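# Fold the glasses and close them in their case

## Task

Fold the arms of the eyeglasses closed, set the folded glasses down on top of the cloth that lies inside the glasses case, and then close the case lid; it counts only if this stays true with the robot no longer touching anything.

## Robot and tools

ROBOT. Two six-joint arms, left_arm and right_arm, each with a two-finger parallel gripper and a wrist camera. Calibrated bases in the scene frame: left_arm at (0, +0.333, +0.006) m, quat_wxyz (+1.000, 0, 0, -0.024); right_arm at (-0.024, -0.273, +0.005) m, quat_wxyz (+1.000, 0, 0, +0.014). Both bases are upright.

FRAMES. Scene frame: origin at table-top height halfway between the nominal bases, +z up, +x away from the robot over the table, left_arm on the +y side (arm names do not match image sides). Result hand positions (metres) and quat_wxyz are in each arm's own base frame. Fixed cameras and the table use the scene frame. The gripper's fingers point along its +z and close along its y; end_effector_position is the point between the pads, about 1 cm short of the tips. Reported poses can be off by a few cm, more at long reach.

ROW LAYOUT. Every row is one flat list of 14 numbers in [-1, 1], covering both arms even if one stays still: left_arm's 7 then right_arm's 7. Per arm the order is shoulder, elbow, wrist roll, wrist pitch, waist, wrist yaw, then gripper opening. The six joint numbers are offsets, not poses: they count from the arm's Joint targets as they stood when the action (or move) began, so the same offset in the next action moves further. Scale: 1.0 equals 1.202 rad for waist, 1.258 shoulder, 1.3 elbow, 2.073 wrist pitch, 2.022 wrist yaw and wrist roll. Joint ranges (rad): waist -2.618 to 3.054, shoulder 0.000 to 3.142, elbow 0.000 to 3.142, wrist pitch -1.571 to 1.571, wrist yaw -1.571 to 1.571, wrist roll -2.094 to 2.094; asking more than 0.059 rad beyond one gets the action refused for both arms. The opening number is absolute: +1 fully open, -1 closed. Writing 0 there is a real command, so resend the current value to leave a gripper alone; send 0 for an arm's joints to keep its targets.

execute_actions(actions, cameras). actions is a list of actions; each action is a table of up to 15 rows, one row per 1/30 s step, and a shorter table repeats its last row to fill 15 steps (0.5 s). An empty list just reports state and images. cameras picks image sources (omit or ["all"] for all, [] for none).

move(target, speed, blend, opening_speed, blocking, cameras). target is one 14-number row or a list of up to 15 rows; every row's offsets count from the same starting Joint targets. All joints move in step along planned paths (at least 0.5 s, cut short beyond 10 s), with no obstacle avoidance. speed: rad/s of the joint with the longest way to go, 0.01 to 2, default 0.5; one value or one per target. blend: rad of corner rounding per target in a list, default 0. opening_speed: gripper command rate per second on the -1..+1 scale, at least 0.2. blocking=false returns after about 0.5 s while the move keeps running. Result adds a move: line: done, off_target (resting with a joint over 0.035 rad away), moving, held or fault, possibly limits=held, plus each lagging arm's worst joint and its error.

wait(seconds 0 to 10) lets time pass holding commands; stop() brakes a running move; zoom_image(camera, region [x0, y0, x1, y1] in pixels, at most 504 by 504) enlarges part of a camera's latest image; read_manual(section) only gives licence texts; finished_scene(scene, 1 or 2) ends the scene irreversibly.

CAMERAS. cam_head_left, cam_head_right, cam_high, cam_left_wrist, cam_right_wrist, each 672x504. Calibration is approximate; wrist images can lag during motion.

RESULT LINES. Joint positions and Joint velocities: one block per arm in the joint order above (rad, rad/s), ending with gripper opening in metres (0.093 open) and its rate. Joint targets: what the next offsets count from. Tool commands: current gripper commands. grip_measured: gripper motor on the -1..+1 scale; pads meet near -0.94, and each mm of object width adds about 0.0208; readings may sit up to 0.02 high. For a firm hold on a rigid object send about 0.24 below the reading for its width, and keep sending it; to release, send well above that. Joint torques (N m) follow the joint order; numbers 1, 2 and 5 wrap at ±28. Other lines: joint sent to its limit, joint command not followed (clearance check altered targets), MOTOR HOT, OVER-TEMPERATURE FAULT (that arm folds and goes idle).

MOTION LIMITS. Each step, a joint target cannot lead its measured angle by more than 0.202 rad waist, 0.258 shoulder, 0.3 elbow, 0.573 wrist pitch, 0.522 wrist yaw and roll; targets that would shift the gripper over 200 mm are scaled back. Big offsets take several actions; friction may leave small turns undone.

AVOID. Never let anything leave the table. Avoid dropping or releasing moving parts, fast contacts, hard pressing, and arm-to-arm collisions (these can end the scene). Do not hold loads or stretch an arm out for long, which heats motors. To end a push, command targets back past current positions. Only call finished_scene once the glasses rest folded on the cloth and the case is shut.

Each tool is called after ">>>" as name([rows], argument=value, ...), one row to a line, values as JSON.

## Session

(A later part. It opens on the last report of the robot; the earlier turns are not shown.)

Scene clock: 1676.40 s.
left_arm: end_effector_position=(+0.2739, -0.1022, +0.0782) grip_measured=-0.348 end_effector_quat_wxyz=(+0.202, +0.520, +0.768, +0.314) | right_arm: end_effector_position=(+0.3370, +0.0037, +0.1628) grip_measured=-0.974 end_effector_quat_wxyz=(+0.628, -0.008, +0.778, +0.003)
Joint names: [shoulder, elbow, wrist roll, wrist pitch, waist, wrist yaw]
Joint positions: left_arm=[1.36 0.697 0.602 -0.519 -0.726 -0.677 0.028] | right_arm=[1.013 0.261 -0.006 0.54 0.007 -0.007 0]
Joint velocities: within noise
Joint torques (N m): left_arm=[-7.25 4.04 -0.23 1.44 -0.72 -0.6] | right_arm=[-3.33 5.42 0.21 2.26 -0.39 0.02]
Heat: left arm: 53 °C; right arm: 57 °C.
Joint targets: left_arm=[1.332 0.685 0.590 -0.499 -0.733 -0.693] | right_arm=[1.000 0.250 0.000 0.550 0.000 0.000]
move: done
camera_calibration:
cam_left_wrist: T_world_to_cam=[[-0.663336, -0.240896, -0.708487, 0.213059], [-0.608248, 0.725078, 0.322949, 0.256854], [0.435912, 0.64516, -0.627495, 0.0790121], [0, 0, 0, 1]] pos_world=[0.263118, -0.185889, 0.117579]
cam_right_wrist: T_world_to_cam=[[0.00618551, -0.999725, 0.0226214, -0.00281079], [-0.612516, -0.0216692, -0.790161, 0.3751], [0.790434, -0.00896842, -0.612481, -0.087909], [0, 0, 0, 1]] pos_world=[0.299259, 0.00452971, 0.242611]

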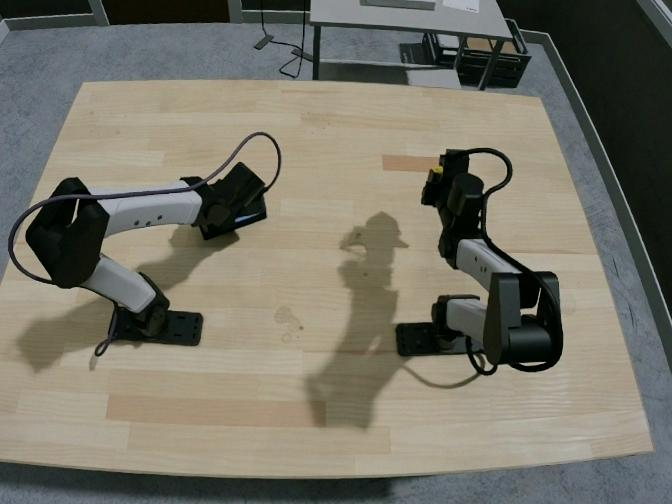

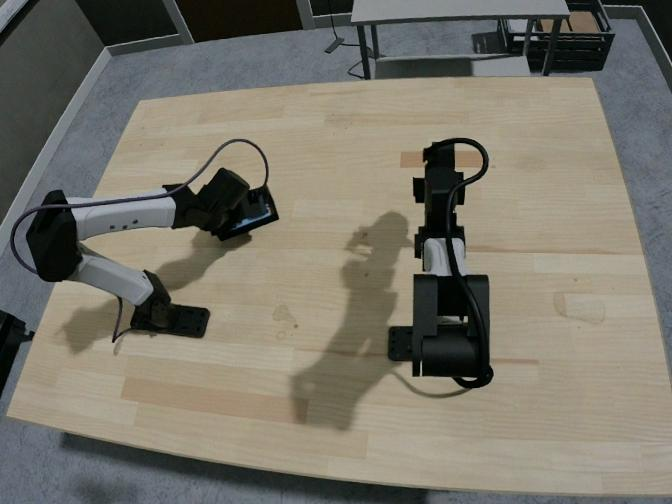

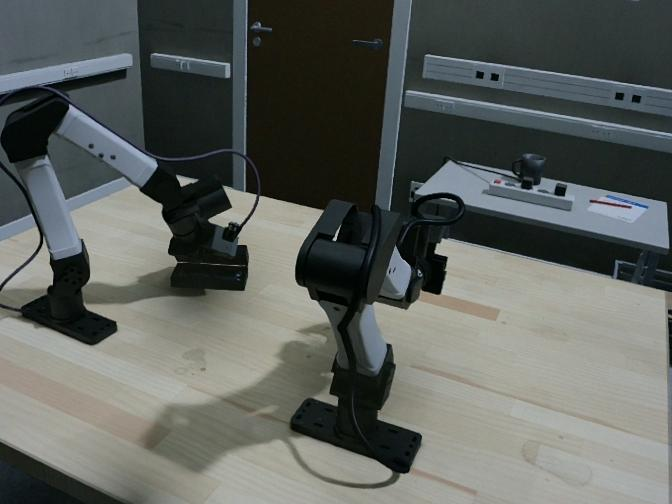

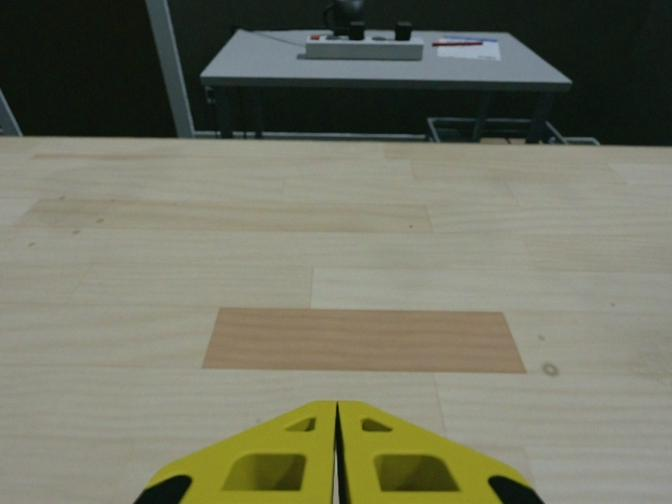

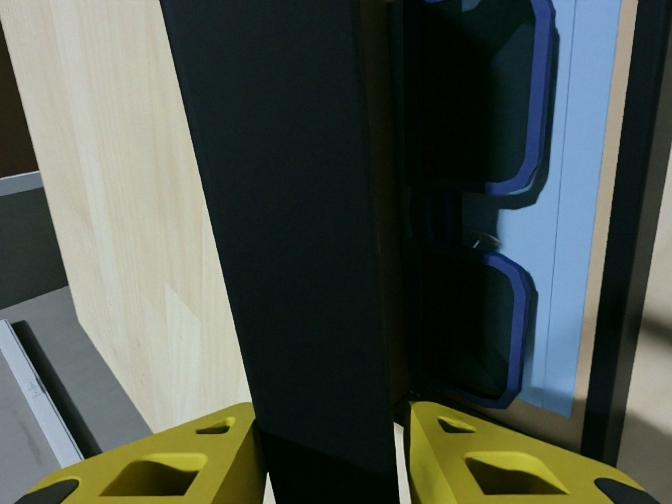

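>>> move(target=[0.115,-0.1648,-0.0755,0.1531,-0.1879,-0.172,-0.35,0,0,0,0,0,0,-1], speed=0.12)

>>> zoom_image(camera="cam_head_right", region=[170, 120, 300, 245])

>>> zoom_image(camera="cam_high", region=[130, 190, 290, 310])

Scene clock: 1689.43 s.
left_arm: end_effector_position=(+0.2545, -0.1109, +0.0535) grip_measured=-0.348 end_effector_quat_wxyz=(+0.278, +0.484, +0.715, +0.421) | right_arm: end_effector_position=(+0.3371, +0.0037, +0.1629) grip_measured=-0.974 end_effector_quat_wxyz=(+0.628, -0.008, +0.778, +0.003)
Joint names: [shoulder, elbow, wrist roll, wrist pitch, waist, wrist yaw]
Joint positions: left_arm=[1.466 0.48 0.449 -0.207 -0.952 -1.014 0.028] | right_arm=[1.013 0.261 -0.006 0.54 0.007 -0.007 0]
Joint velocities: within noise
Joint torques (N m): left_arm=[-3.26 3.34 -0.25 1.43 -0.7 -0.84] | right_arm=[-3.34 5.42 0.21 2.26 -0.4 0.02]
Heat: left arm: 51 °C; right arm: 53 °C.
Joint targets: left_arm=[1.477 0.470 0.437 -0.182 -0.959 -1.041] | right_arm=[1.000 0.250 0.000 0.550 0.000 0.000]
move: done
camera_calibration:
cam_left_wrist: T_world_to_cam=[[-0.445162, -0.154908, -0.881949, 0.143895], [-0.680385, 0.698841, 0.220677, 0.2803], [0.582158, 0.698302, -0.416494, 0.0350071], [0, 0, 0, 1]] pos_world=[0.234389, -0.19804, 0.0796327]
cam_right_wrist: T_world_to_cam=[[0.00617688, -0.999725, 0.022621, -0.00280985], [-0.612214, -0.0216671, -0.790395, 0.37512], [0.790668, -0.00896673, -0.61218, -0.0879969], [0, 0, 0, 1]] pos_world=[0.299248, 0.00452964, 0.242687]

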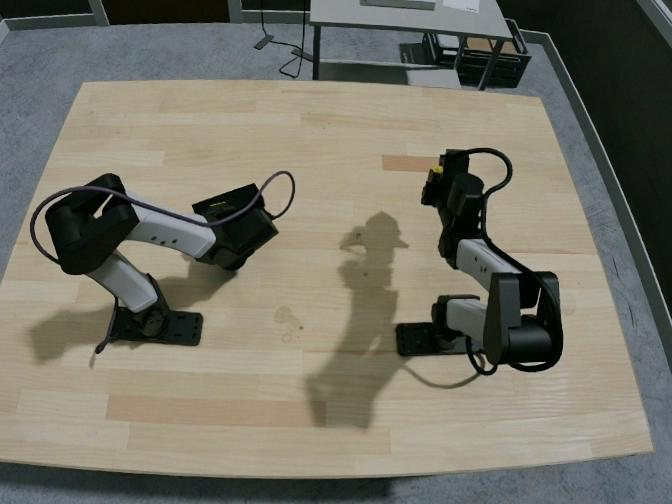

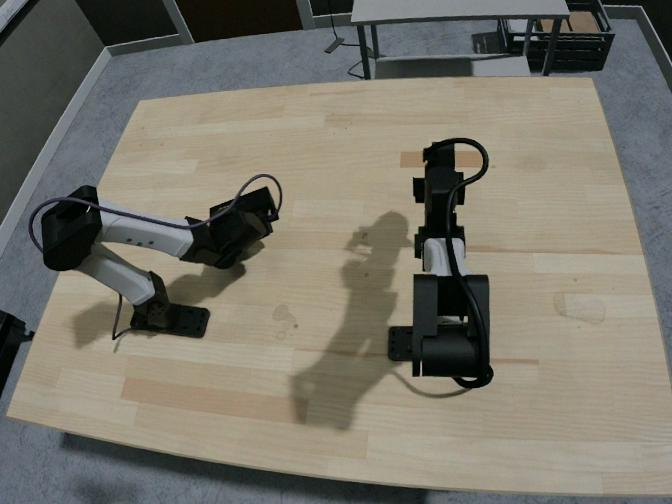

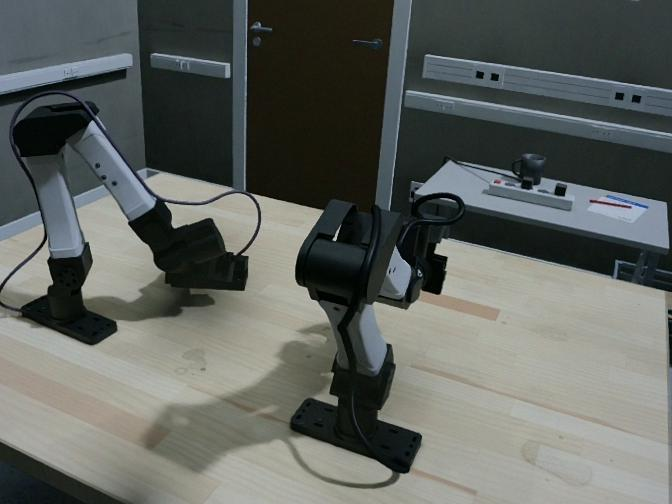

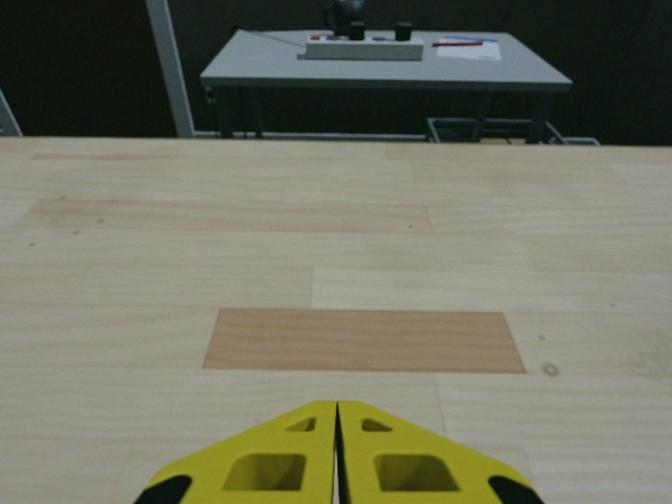

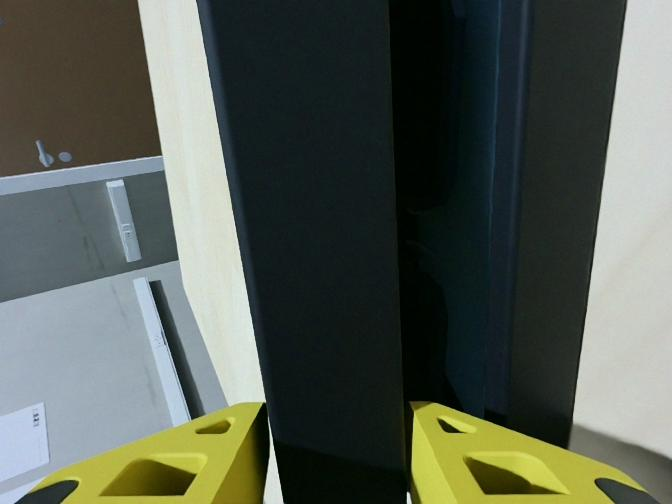

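Scaled by 3.877 from the camera's 672x504 image, which has a finer 960x720 frame.

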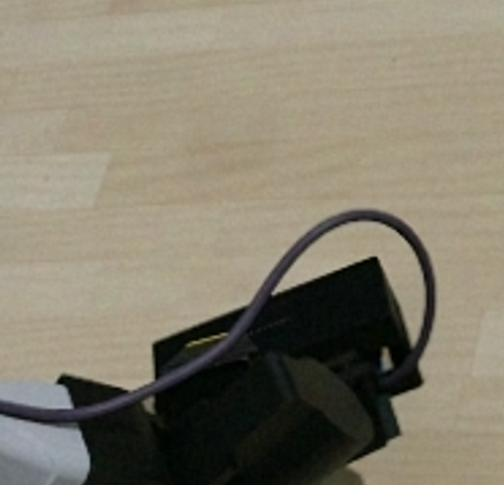

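Scaled by 3.150 from the camera's 672x504 image, which has a finer 960x720 frame.

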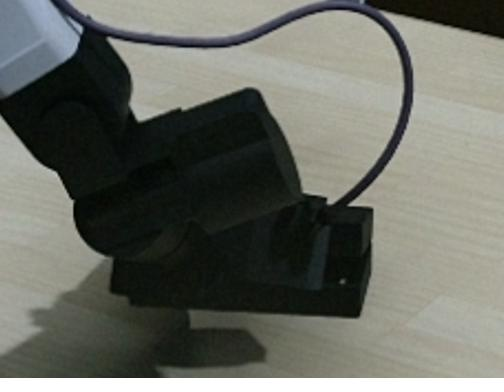

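>>> move(target=[0.0793,-0.0377,-0.0143,0.0693,-0.0456,-0.0568,-0.35,0,0,0,0,0,0,-1], speed=0.08)

>>> zoom_image(camera="cam_high", region=[130, 190, 290, 310])

Scene clock: 1718.10 s.
left_arm: end_effector_position=(+0.2515, -0.1128, +0.0447) grip_measured=-0.348 end_effector_quat_wxyz=(+0.302, +0.468, +0.693, +0.457) | right_arm: end_effector_position=(+0.3371, +0.0037, +0.1629) grip_measured=-0.974 end_effector_quat_wxyz=(+0.628, -0.008, +0.778, +0.003)
Joint names: [shoulder, elbow, wrist roll, wrist pitch, waist, wrist yaw]
Joint positions: left_arm=[1.565 0.431 0.42 -0.062 -1.006 -1.128 0.028] | right_arm=[1.013 0.261 -0.006 0.54 0.007 -0.007 0]
Joint velocities: within noise
Joint torques (N m): left_arm=[-3.58 2.82 -0.27 1.39 -0.68 -0.9] | right_arm=[-3.33 5.42 0.21 2.26 -0.4 0.02]
Heat: left arm: 46 °C; right arm: 49 °C.
Joint targets: left_arm=[1.577 0.421 0.408 -0.038 -1.013 -1.156] | right_arm=[1.000 0.250 0.000 0.550 0.000 0.000]
move: done
camera_calibration:
cam_left_wrist: T_world_to_cam=[[-0.358816, -0.120373, -0.925614, 0.118701], [-0.699982, 0.690705, 0.181525, 0.287326], [0.617476, 0.713047, -0.332095, 0.0234076], [0, 0, 0, 1]] pos_world=[0.229261, -0.20086, 0.0654876]
cam_right_wrist: T_world_to_cam=[[0.00617688, -0.999725, 0.022621, -0.00280985], [-0.612214, -0.0216671, -0.790395, 0.37512], [0.790668, -0.00896673, -0.61218, -0.0879969], [0, 0, 0, 1]] pos_world=[0.299248, 0.00452964, 0.242687]

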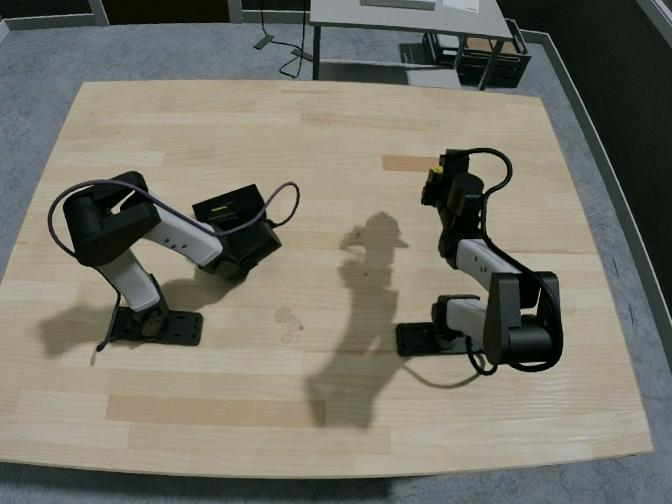

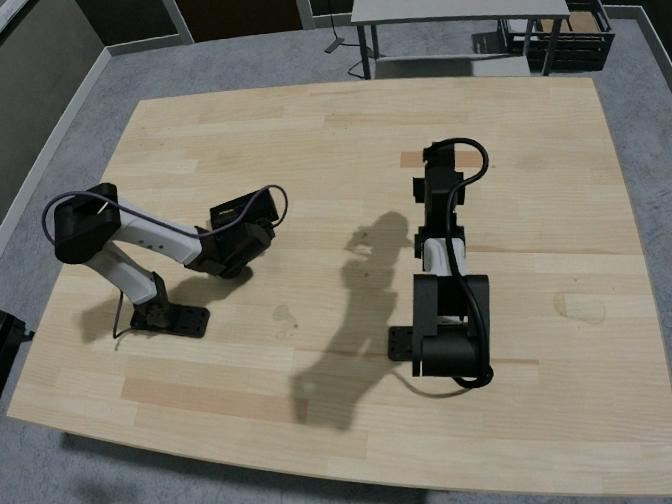

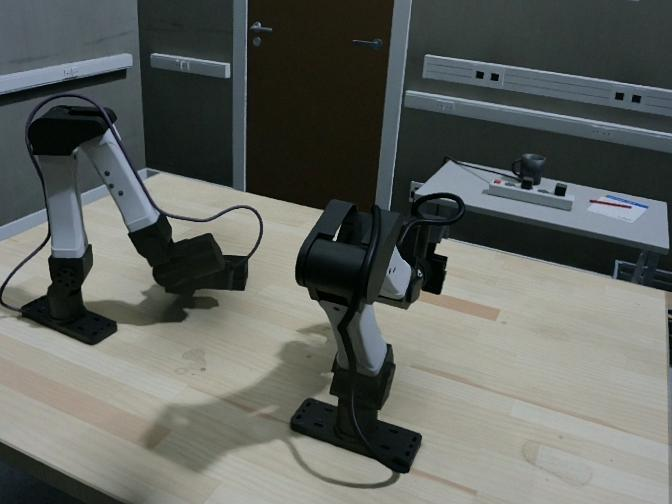

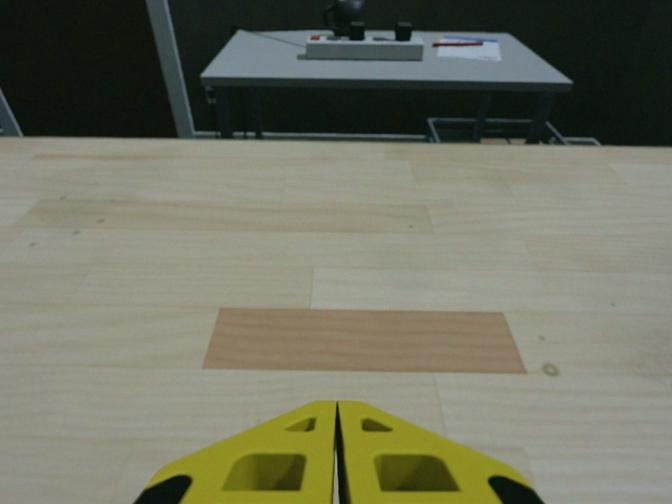

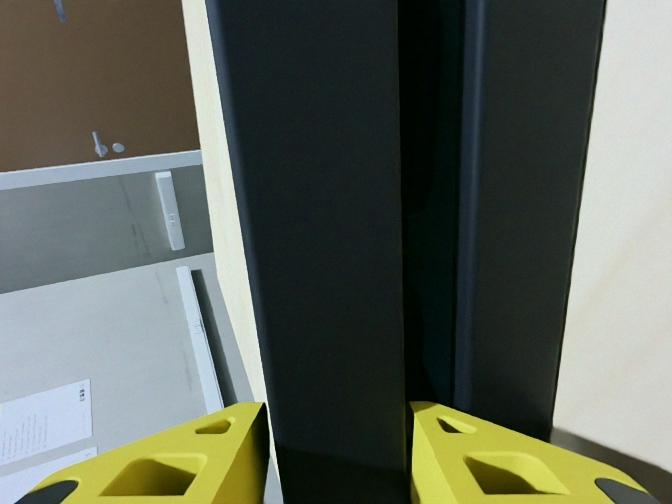

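Scaled by 3.150 from the camera's 672x504 image, which has a finer 960x720 frame.

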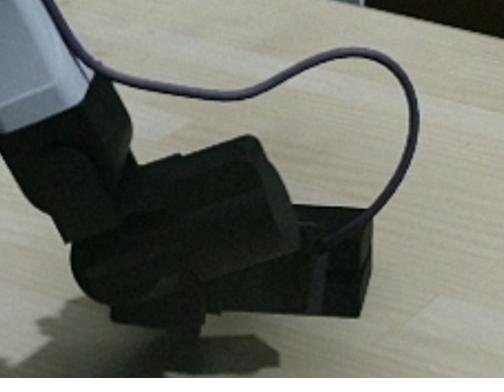

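>>> move([
  [-0.0039,0.0518,-0.1112,-0.1347,-0.0768,-0.012,-0.35,0,0,0,0,0,0,-1],
  [0.018,0.1112,-0.2331,-0.2689,-0.154,-0.0147,-0.35,0,0,0,0,0,0,-1],
], speed=0.2, blend=0.03)

>>> zoom_image(camera="cam_high", region=[130, 190, 290, 310])

Scene clock: 1729.83 s.
left_arm: end_effector_position=(+0.2143, -0.1196, +0.0556) grip_measured=-0.348 end_effector_quat_wxyz=(+0.300, +0.465, +0.693, +0.463) | right_arm: end_effector_position=(+0.3371, +0.0037, +0.1630) grip_measured=-0.974 end_effector_quat_wxyz=(+0.628, -0.008, +0.778, +0.003)
Joint names: [shoulder, elbow, wrist roll, wrist pitch, waist, wrist yaw]
Joint positions: left_arm=[1.587 0.541 -0.05 -0.586 -1.192 -1.167 0.028] | right_arm=[1.013 0.261 -0.006 0.54 0.007 -0.007 0]
Joint velocities: within noise
Joint torques (N m): left_arm=[-3.37 5.53 -0.24 0.29 -0.68 -0.88] | right_arm=[-3.33 5.42 0.21 2.26 -0.4 0.02]
Heat: left arm: 45 °C; right arm: 50 °C.
Joint targets: left_arm=[1.600 0.566 -0.063 -0.596 -1.198 -1.186] | right_arm=[1.000 0.250 0.000 0.550 0.000 0.000]
move: done
camera_calibration:
cam_left_wrist: T_world_to_cam=[[-0.353259, -0.116343, -0.928263, 0.11402], [-0.707405, 0.682529, 0.183665, 0.264414], [0.612198, 0.721539, -0.323411, 0.0565071], [0, 0, 0, 1]] pos_world=[0.192733, -0.207977, 0.0755518]
cam_right_wrist: T_world_to_cam=[[0.00616825, -0.999725, 0.0226206, -0.0028089], [-0.611913, -0.0216649, -0.790628, 0.37514], [0.790901, -0.00896505, -0.611878, -0.0880847], [0, 0, 0, 1]] pos_world=[0.299237, 0.00452956, 0.242763]

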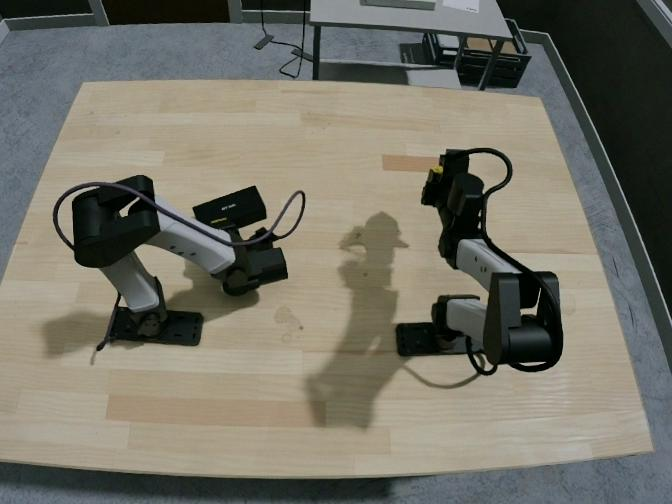

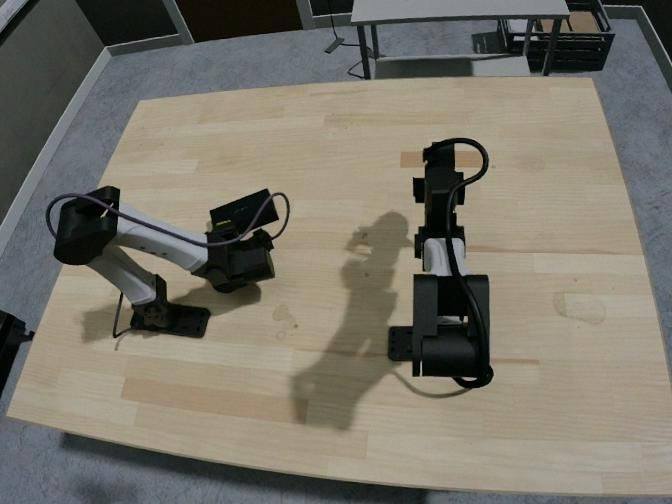

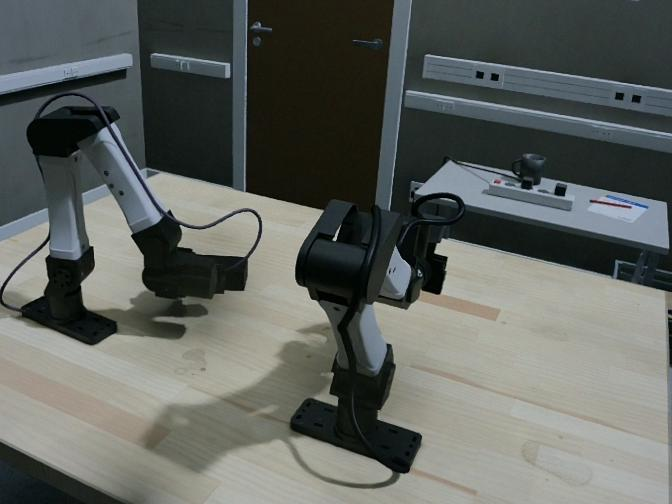

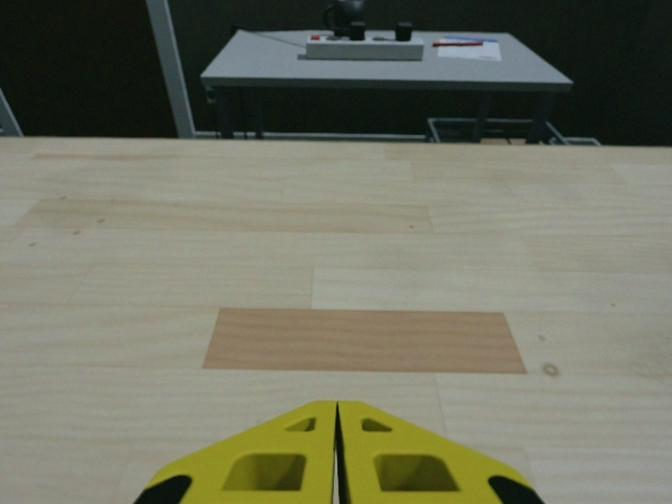

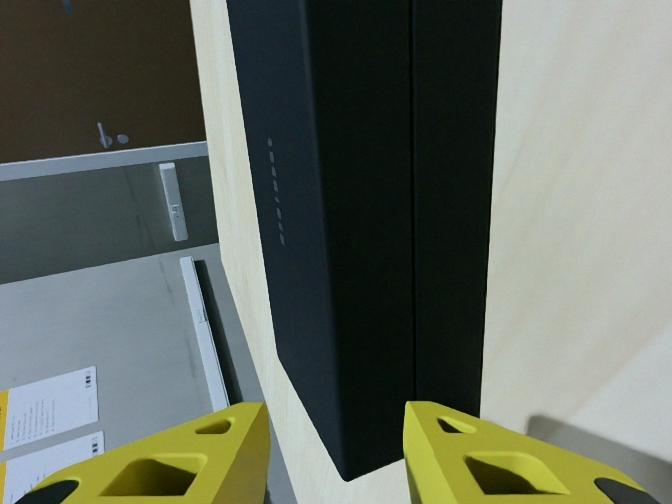

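Scaled by 3.150 from the camera's 672x504 image, which has a finer 960x720 frame.

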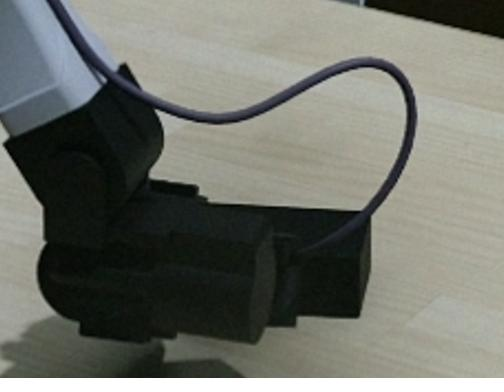

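>>> move([
  [-0.25,0,0,0,0,0,-0.35,0,0,0,0,0,0,-1],
  [-0.45,-0.2,0,0.4,0.2,0.4,-0.35,0,0,0,0,0,0,-1],
], speed=0.5)

>>> zoom_image(camera="cam_high", region=[130, 190, 290, 310])

>>> zoom_image(camera="cam_head_right", region=[190, 160, 300, 260])

Scene clock: 1743.53 s.
left_arm: end_effector_position=(+0.2296, -0.2185, +0.1090) grip_measured=-0.348 end_effector_quat_wxyz=(+0.511, +0.287, +0.805, -0.092) | right_arm: end_effector_position=(+0.3371, +0.0037, +0.1630) grip_measured=-0.974 end_effector_quat_wxyz=(+0.628, -0.008, +0.778, +0.003)
Joint names: [shoulder, elbow, wrist roll, wrist pitch, waist, wrist yaw]
Joint positions: left_arm=[1.051 0.32 -0.053 0.209 -0.964 -0.391 0.028] | right_arm=[1.013 0.261 -0.006 0.54 0.007 -0.007 0]
Joint velocities: within noise
Joint torques (N m): left_arm=[-3.97 4.46 -0.19 2.42 0.29 -0.13] | right_arm=[-3.34 5.42 0.21 2.26 -0.4 0.02]
Heat: left arm: 45 °C; right arm: 50 °C.
Joint targets: left_arm=[1.033 0.306 -0.064 0.233 -0.958 -0.377] | right_arm=[1.000 0.250 0.000 0.550 0.000 0.000]
move: done
camera_calibration:
cam_left_wrist: T_world_to_cam=[[-0.542998, -0.822562, -0.168953, -0.0360192], [-0.607469, 0.523687, -0.597271, 0.360459], [0.579771, -0.221683, -0.784042, -0.0127074], [0, 0, 0, 1]] pos_world=[0.206777, -0.221213, 0.199243]
cam_right_wrist: T_world_to_cam=[[0.00616825, -0.999725, 0.0226206, -0.0028089], [-0.611913, -0.0216649, -0.790628, 0.37514], [0.790901, -0.00896505, -0.611878, -0.0880847], [0, 0, 0, 1]] pos_world=[0.299237, 0.00452956, 0.242763]

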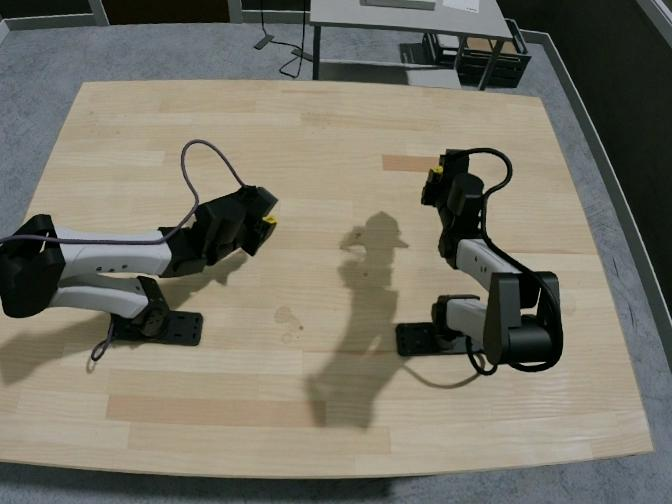

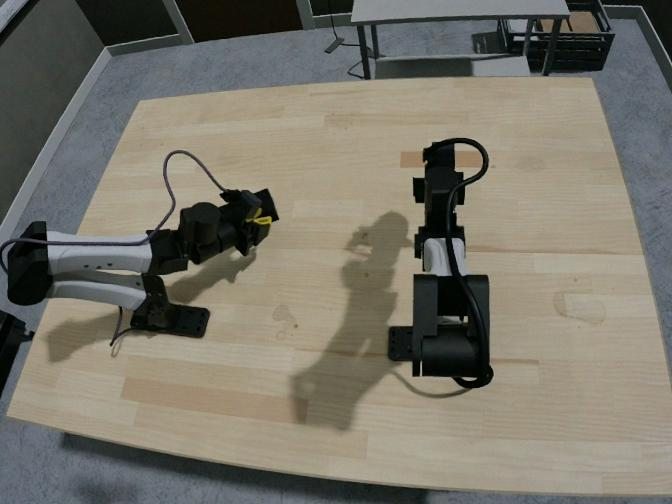

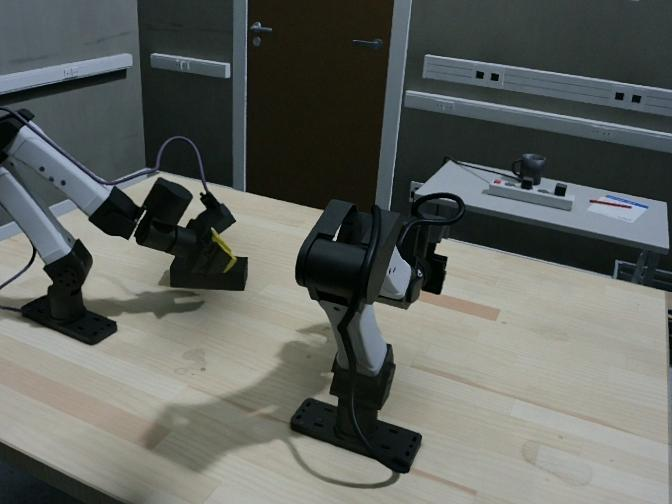

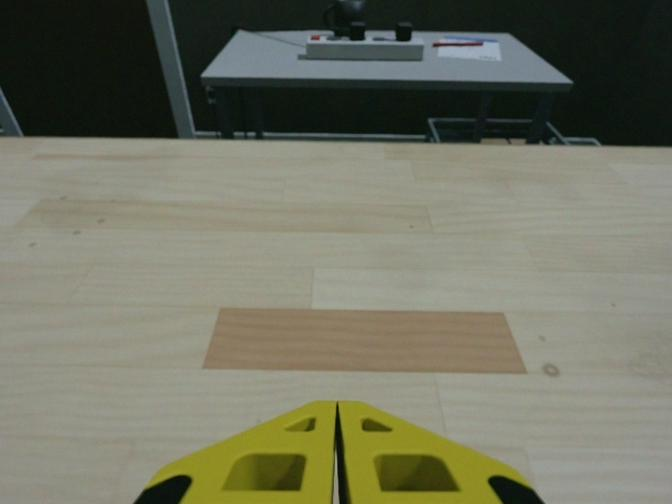

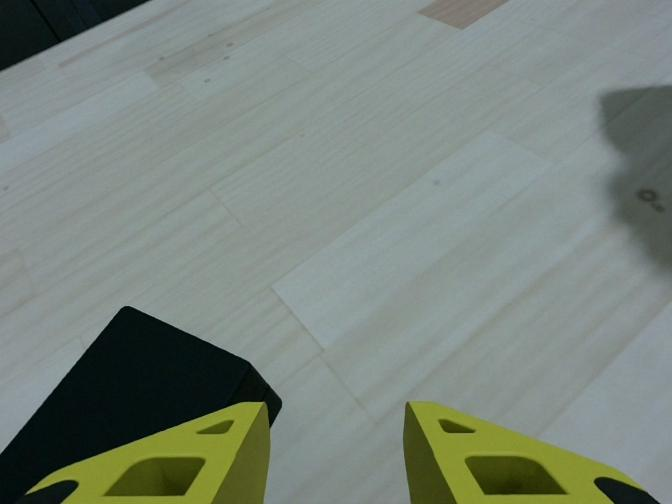

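Scaled by 3.150 from the camera's 672x504 image, which has a finer 960x720 frame.

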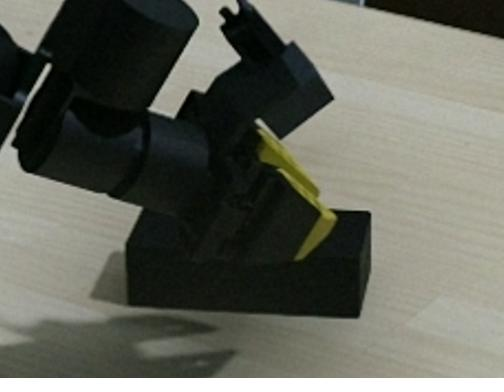

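Scaled by 4.582 from the camera's 672x504 image, which has a finer 960x720 frame.

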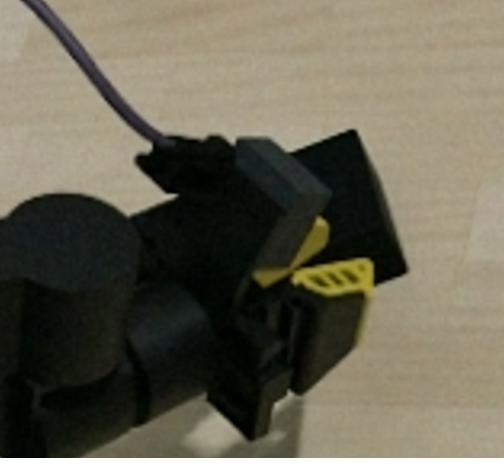

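Shut. Finish.

>>> finished_scene(scene=1)

The scene is finished: the task was done.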